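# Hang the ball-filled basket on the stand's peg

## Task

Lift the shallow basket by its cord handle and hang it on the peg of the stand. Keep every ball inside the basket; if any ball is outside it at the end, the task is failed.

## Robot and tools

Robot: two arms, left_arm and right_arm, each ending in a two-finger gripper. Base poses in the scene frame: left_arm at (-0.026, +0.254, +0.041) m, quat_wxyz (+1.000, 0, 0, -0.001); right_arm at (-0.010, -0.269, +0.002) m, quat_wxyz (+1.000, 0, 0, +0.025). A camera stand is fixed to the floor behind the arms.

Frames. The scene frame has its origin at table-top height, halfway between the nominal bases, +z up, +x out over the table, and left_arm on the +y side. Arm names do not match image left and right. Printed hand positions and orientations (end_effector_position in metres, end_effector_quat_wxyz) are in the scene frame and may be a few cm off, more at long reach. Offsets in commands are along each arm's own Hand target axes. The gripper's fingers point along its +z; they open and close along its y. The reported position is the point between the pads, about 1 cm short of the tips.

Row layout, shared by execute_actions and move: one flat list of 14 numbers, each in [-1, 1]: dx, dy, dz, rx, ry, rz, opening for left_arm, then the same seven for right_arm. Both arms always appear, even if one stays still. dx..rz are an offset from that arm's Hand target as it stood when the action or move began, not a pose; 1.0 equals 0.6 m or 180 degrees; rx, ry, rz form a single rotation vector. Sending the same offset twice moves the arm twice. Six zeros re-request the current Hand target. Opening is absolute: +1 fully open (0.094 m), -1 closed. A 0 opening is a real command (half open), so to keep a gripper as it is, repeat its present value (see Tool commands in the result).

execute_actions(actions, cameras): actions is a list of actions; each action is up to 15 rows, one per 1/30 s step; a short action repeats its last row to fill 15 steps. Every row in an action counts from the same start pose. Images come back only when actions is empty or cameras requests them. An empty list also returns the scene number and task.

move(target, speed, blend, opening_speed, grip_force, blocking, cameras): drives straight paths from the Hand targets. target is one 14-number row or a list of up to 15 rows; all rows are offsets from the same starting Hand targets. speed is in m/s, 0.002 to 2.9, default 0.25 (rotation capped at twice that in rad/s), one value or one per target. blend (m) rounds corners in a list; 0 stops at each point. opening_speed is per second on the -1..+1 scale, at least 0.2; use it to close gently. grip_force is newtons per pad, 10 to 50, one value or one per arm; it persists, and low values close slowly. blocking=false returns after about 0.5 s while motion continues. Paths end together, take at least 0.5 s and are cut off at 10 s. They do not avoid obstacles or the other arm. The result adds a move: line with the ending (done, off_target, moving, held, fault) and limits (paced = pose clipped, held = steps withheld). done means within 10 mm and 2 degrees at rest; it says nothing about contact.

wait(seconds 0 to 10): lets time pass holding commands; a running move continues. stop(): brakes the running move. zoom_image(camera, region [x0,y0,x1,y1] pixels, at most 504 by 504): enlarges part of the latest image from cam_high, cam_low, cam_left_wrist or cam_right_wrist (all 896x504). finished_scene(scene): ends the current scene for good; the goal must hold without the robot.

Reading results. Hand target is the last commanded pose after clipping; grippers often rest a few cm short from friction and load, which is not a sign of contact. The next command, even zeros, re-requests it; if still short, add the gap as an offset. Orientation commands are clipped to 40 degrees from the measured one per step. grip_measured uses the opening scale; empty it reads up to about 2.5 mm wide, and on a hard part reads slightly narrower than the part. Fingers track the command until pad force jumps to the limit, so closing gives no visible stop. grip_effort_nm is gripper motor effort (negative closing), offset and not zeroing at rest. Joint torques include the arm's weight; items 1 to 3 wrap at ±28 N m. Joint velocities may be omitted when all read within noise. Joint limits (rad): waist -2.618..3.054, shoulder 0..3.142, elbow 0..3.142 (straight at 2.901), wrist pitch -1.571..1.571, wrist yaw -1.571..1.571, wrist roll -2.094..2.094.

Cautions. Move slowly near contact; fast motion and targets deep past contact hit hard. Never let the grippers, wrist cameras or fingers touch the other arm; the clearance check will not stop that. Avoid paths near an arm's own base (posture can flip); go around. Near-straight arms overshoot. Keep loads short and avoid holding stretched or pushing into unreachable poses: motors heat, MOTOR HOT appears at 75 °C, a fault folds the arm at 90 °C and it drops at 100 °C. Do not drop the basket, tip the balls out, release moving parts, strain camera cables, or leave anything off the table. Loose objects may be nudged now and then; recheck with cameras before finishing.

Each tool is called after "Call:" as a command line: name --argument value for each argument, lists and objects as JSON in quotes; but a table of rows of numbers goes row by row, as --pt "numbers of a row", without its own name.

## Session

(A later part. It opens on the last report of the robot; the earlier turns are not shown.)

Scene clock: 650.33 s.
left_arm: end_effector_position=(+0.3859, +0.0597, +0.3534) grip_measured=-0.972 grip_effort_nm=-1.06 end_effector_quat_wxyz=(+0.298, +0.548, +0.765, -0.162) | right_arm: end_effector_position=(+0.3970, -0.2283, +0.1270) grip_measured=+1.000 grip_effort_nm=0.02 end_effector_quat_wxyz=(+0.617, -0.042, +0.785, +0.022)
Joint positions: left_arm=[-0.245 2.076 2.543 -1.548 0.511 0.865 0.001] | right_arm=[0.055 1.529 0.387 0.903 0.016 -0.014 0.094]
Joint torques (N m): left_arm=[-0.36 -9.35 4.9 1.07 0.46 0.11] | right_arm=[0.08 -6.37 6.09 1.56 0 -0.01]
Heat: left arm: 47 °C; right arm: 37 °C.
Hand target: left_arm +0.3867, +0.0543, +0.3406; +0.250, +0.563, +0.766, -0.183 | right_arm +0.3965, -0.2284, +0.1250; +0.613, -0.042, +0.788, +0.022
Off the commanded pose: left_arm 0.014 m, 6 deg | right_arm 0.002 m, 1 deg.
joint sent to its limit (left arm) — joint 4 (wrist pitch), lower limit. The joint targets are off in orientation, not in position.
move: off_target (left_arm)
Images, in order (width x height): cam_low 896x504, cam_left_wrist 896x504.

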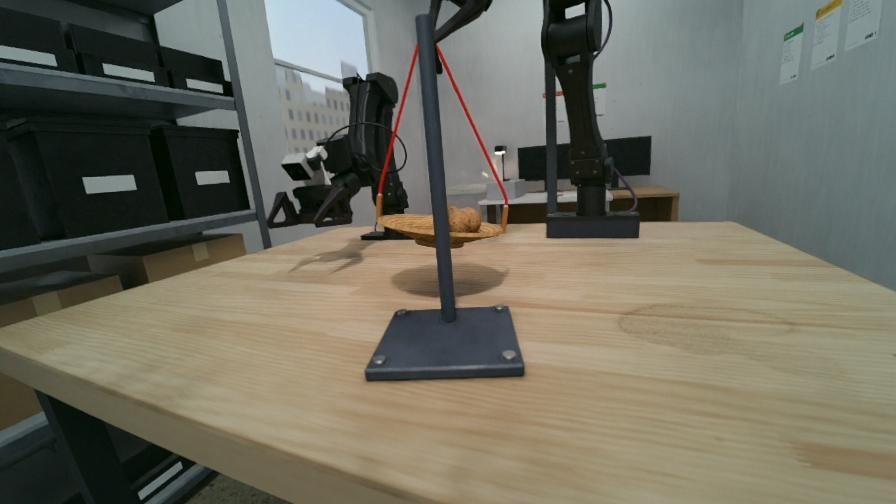

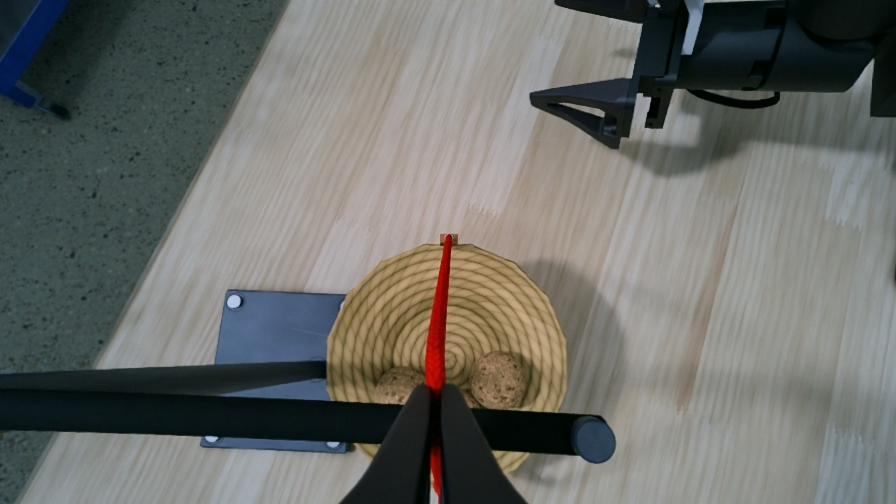

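Call:
move --target '[0.0109,0,0.0168,0,0,0,-1, 0,0,0,0,0,0,1]' --speed 0.04 --cameras '["cam_left_wrist","cam_low"]'

Call:
zoom_image --camera "cam_low" --region '[360, 0, 560, 220]'

Call:
zoom_image --camera "cam_left_wrist" --region '[330, 350, 630, 504]'

Scene clock: 659.70 s.
left_arm: end_effector_position=(+0.3866, +0.0600, +0.3420) grip_measured=-0.972 grip_effort_nm=-1.06 end_effector_quat_wxyz=(+0.284, +0.552, +0.767, -0.165) | right_arm: end_effector_position=(+0.3970, -0.2283, +0.1270) grip_measured=+1.000 grip_effort_nm=0.02 end_effector_quat_wxyz=(+0.617, -0.042, +0.785, +0.022)
Joint positions: left_arm=[-0.245 2.085 2.518 -1.549 0.508 0.88 0.001] | right_arm=[0.055 1.529 0.387 0.903 0.016 -0.014 0.094]
Joint torques (N m): left_arm=[-0.62 -9.4 4.97 1.01 0.45 0.11] | right_arm=[0.09 -6.32 6.05 1.55 0 -0.01]
Heat: left arm: 46 °C; right arm: 37 °C.
Hand target: left_arm +0.3869, +0.0537, +0.3286; +0.250, +0.563, +0.766, -0.183 | right_arm +0.3965, -0.2284, +0.1250; +0.613, -0.042, +0.788, +0.022
Off the commanded pose: left_arm 0.015 m, 5 deg | right_arm 0.002 m, 1 deg.
joint sent to its limit (left arm) — joint 4 (wrist pitch), lower limit. The joint targets still meet the commanded pose.
move: off_target (left_arm)
Images, in order (width x height): cam_low 896x504, cam_left_wrist 896x504.

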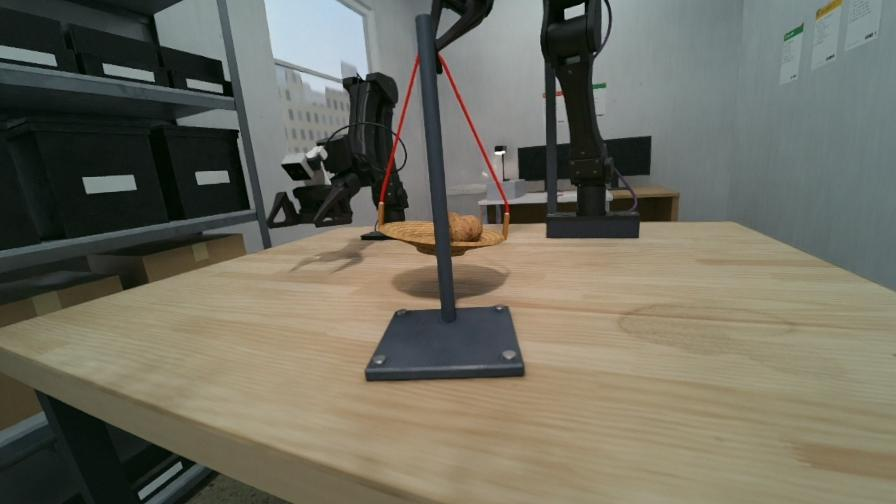

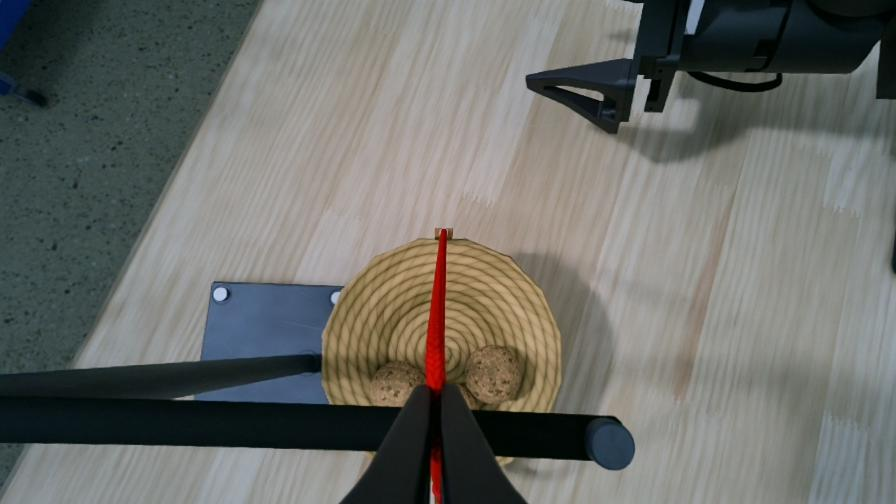

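Scaled by 2.291 from the camera's 896x504 image, which has a finer 1280x720 frame.

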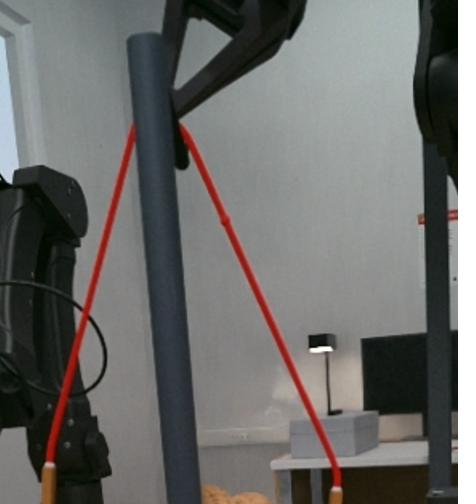

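Scaled by 1.680 from the camera's 896x504 image, which has a finer 1280x720 frame.

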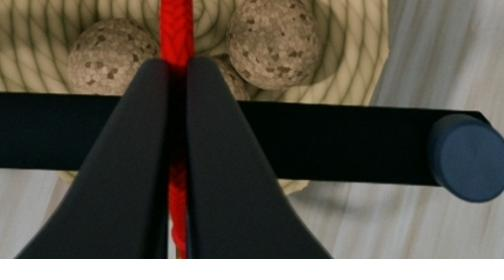

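Call:
move --target '[0.0064,0,0.0098,0,0,0,-1, 0,0,0,0,0,0,1]' --speed 0.03 --cameras '["cam_left_wrist","cam_low"]'

Call:
zoom_image --camera "cam_low" --region '[380, 0, 500, 110]'

Call:
zoom_image --camera "cam_left_wrist" --region '[330, 350, 630, 504]'

Scene clock: 672.07 s.
left_arm: end_effector_position=(+0.3862, +0.0601, +0.3390) grip_measured=-0.972 grip_effort_nm=-1.06 end_effector_quat_wxyz=(+0.280, +0.555, +0.766, -0.165) | right_arm: end_effector_position=(+0.3970, -0.2283, +0.1270) grip_measured=+1.000 grip_effort_nm=0.02 end_effector_quat_wxyz=(+0.617, -0.042, +0.785, +0.022)
Joint positions: left_arm=[-0.245 2.085 2.508 -1.549 0.508 0.889 0.001] | right_arm=[0.055 1.529 0.387 0.903 0.016 -0.014 0.094]
Joint torques (N m): left_arm=[-0.65 -8.88 4.64 1 0.44 0.11] | right_arm=[0.06 -6.34 6.05 1.56 0.02 -0.02]
Heat: left arm: 45 °C; right arm: 37 °C.
Hand target: left_arm +0.3870, +0.0534, +0.3216; +0.250, +0.563, +0.766, -0.183 | right_arm +0.3965, -0.2284, +0.1250; +0.613, -0.042, +0.788, +0.022
Off the commanded pose: left_arm 0.019 m, 4 deg | right_arm 0.002 m, 1 deg.
joint sent to its limit (left arm) — joint 4 (wrist pitch), lower limit. The joint targets still meet the commanded pose.
move: off_target (left_arm)
Images, in order (width x height): cam_low 896x504, cam_left_wrist 896x504.

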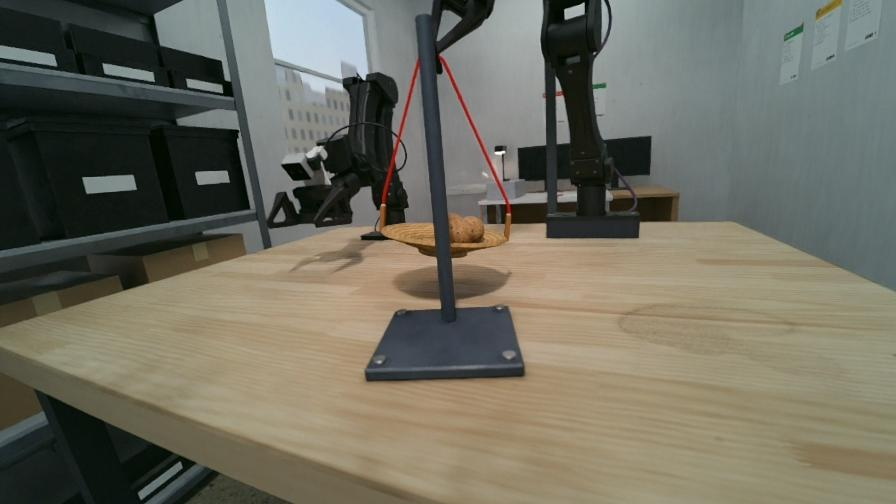

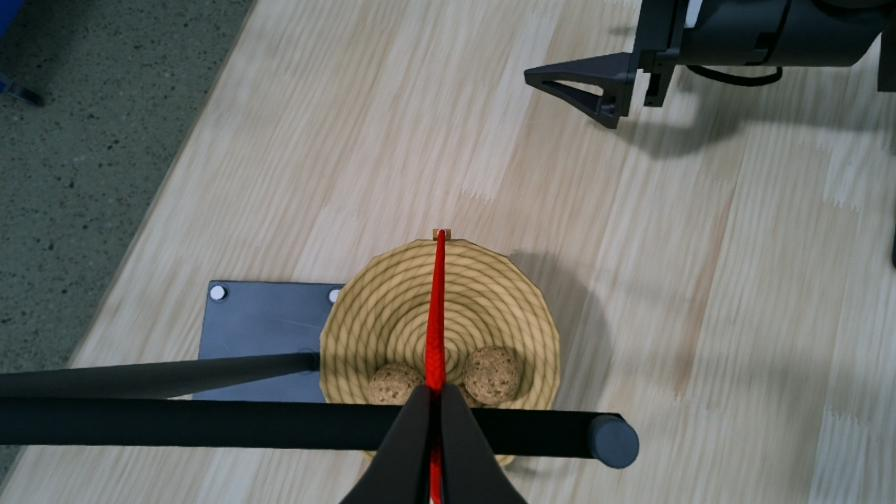

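Scaled by 4.200 from the camera's 896x504 image, which has a finer 1280x720 frame.

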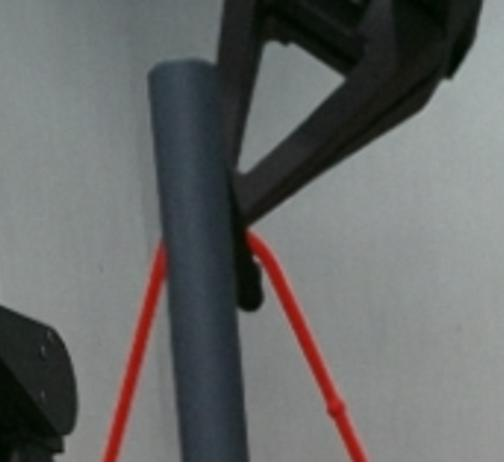

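Scaled by 1.680 from the camera's 896x504 image, which has a finer 1280x720 frame.

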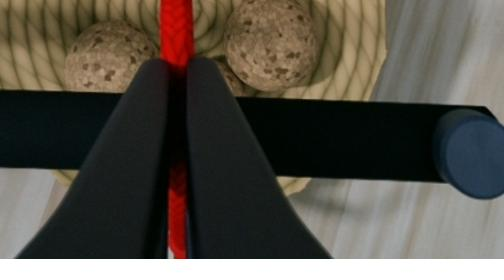

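Call:
move --target '[0,0,0,0,0,0,-0.2, 0,0,0,0,0,0,1]' --opening_speed 0.3 --cameras '["cam_left_wrist","cam_low"]'

Call:
zoom_image --camera "cam_low" --region '[360, 0, 560, 280]'

Scene clock: 683.30 s.
left_arm: end_effector_position=(+0.3862, +0.0601, +0.3390) grip_measured=-0.202 grip_effort_nm=0.10 end_effector_quat_wxyz=(+0.280, +0.555, +0.765, -0.165) | right_arm: end_effector_position=(+0.3970, -0.2283, +0.1270) grip_measured=+1.000 grip_effort_nm=0.02 end_effector_quat_wxyz=(+0.617, -0.042, +0.785, +0.022)
Joint positions: left_arm=[-0.245 2.085 2.508 -1.549 0.508 0.89 0.037] | right_arm=[0.055 1.529 0.387 0.903 0.016 -0.014 0.094]
Joint torques (N m): left_arm=[-0.65 -8.9 4.64 1 0.44 0.09] | right_arm=[0.06 -6.35 6.06 1.56 0.01 -0.02]
Heat: left arm: 45 °C; right arm: 37 °C.
Hand target: left_arm +0.3870, +0.0533, +0.3216; +0.250, +0.563, +0.766, -0.183 | right_arm +0.3965, -0.2284, +0.1250; +0.613, -0.042, +0.788, +0.022
Off the commanded pose: left_arm 0.019 m, 4 deg | right_arm 0.002 m, 1 deg.
joint sent to its limit (left arm) — joint 4 (wrist pitch), lower limit. The joint targets still meet the commanded pose.
move: off_target (left_arm)
Images, in order (width x height): cam_low 896x504, cam_left_wrist 896x504.

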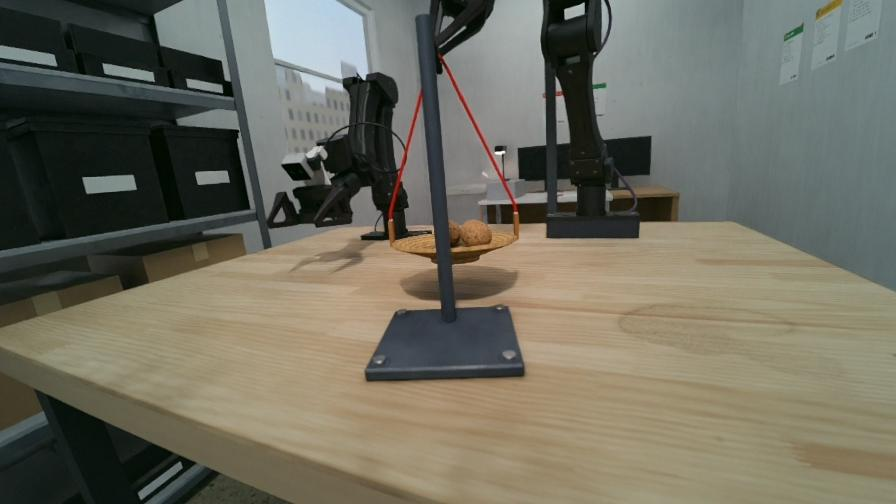

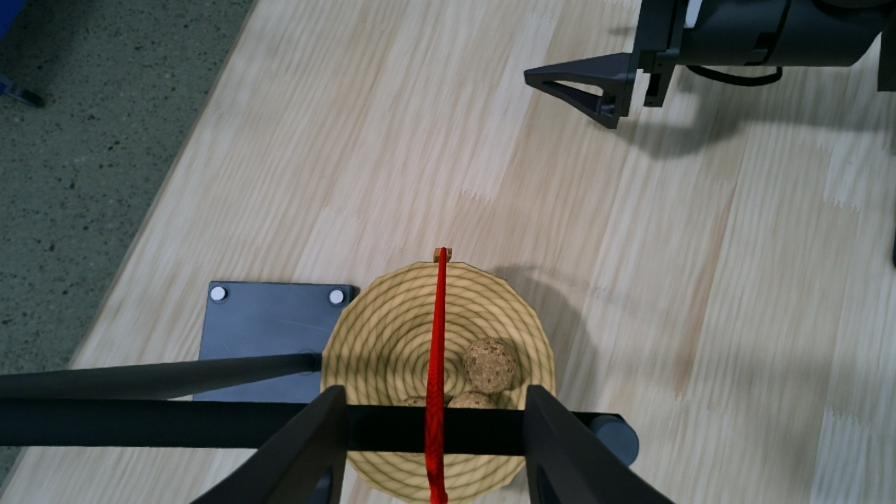

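Scaled by 1.800 from the camera's 896x504 image, which has a finer 1280x720 frame.

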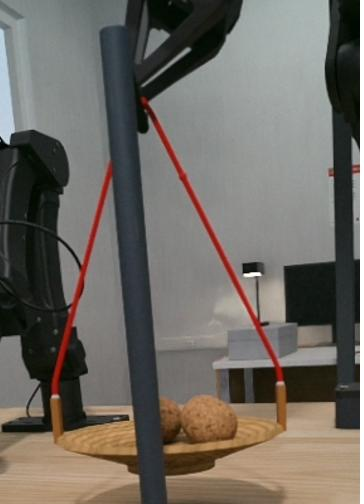

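Call:
move --pt "0 0 -0.05 0 0 0 -0.2 0 0 0 0 0 0 1" --pt "0 0 -0.2 0 0 0 -0.2 0 0 0 0 0 0 1" --speed '[0.04,0.1]' --blend '[0.01,0]' --cameras '["all"]'

Scene clock: 691.60 s.
left_arm: end_effector_position=(+0.3740, +0.1212, +0.4055) grip_measured=-0.202 grip_effort_nm=0.10 end_effector_quat_wxyz=(+0.366, +0.508, +0.765, -0.148) | right_arm: end_effector_position=(+0.3970, -0.2283, +0.1270) grip_measured=+1.000 grip_effort_nm=0.02 end_effector_quat_wxyz=(+0.617, -0.042, +0.785, +0.022)
Joint positions: left_arm=[-0.076 1.929 2.492 -1.549 0.601 0.909 0.037] | right_arm=[0.055 1.529 0.387 0.903 0.016 -0.014 0.094]
Joint torques (N m): left_arm=[0.35 -12.37 5.91 1.22 0.48 0.09] | right_arm=[0.08 -6.38 6.08 1.57 0.01 -0.01]
Heat: left arm: 45 °C; right arm: 37 °C.
Hand target: left_arm +0.3658, +0.1208, +0.4186; +0.250, +0.563, +0.766, -0.183 | right_arm +0.3965, -0.2284, +0.1250; +0.613, -0.042, +0.788, +0.022
Off the commanded pose: left_arm 0.015 m, 15 deg | right_arm 0.002 m, 1 deg.
joint sent to its limit (left arm) — joint 4 (wrist pitch), lower limit. The joint targets are off in orientation, not in position.
move: off_target (left_arm)

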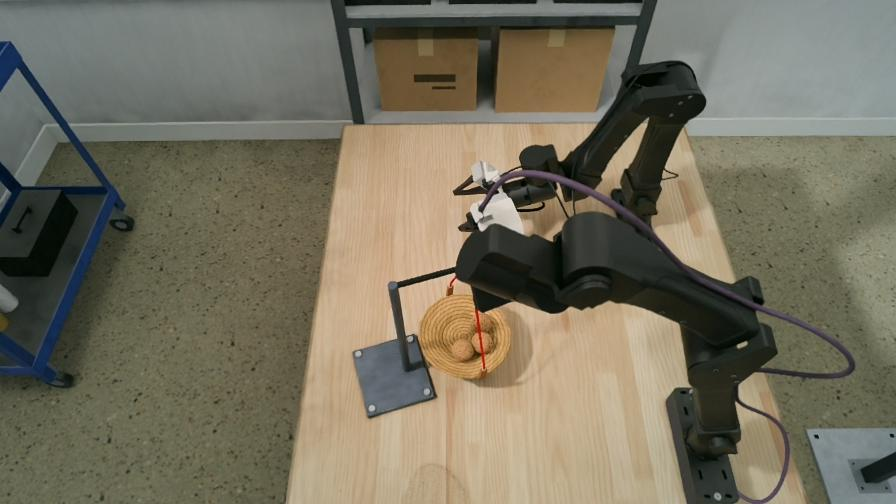

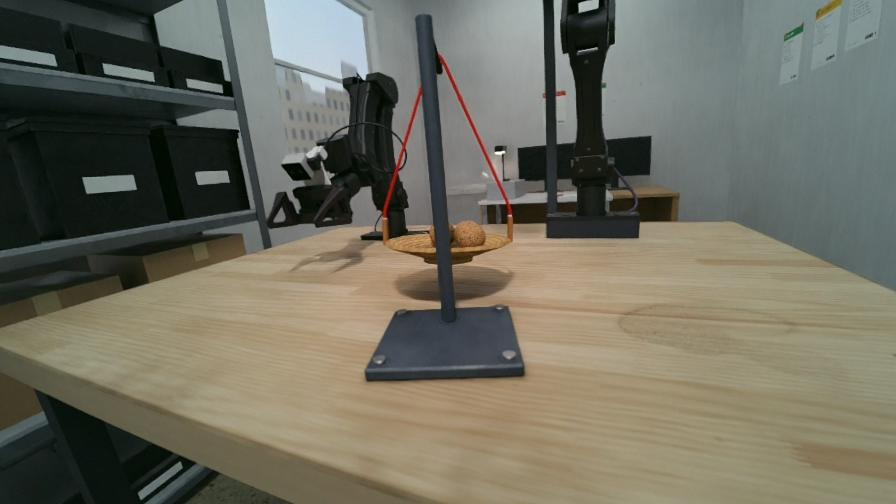

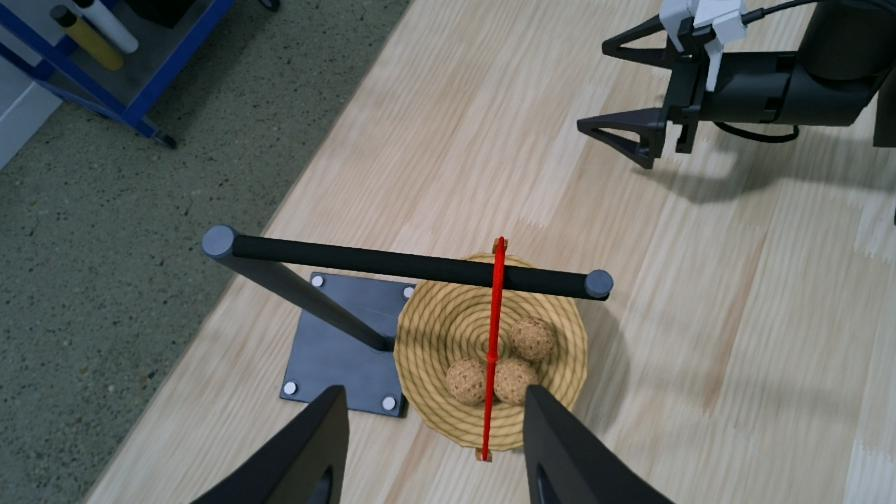

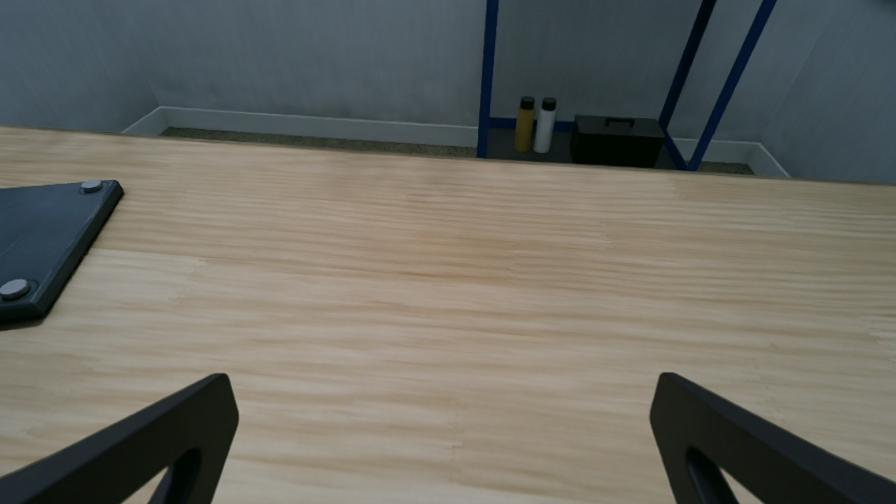

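Call:
finished_scene --scene 1

The scene is finished: the task was done.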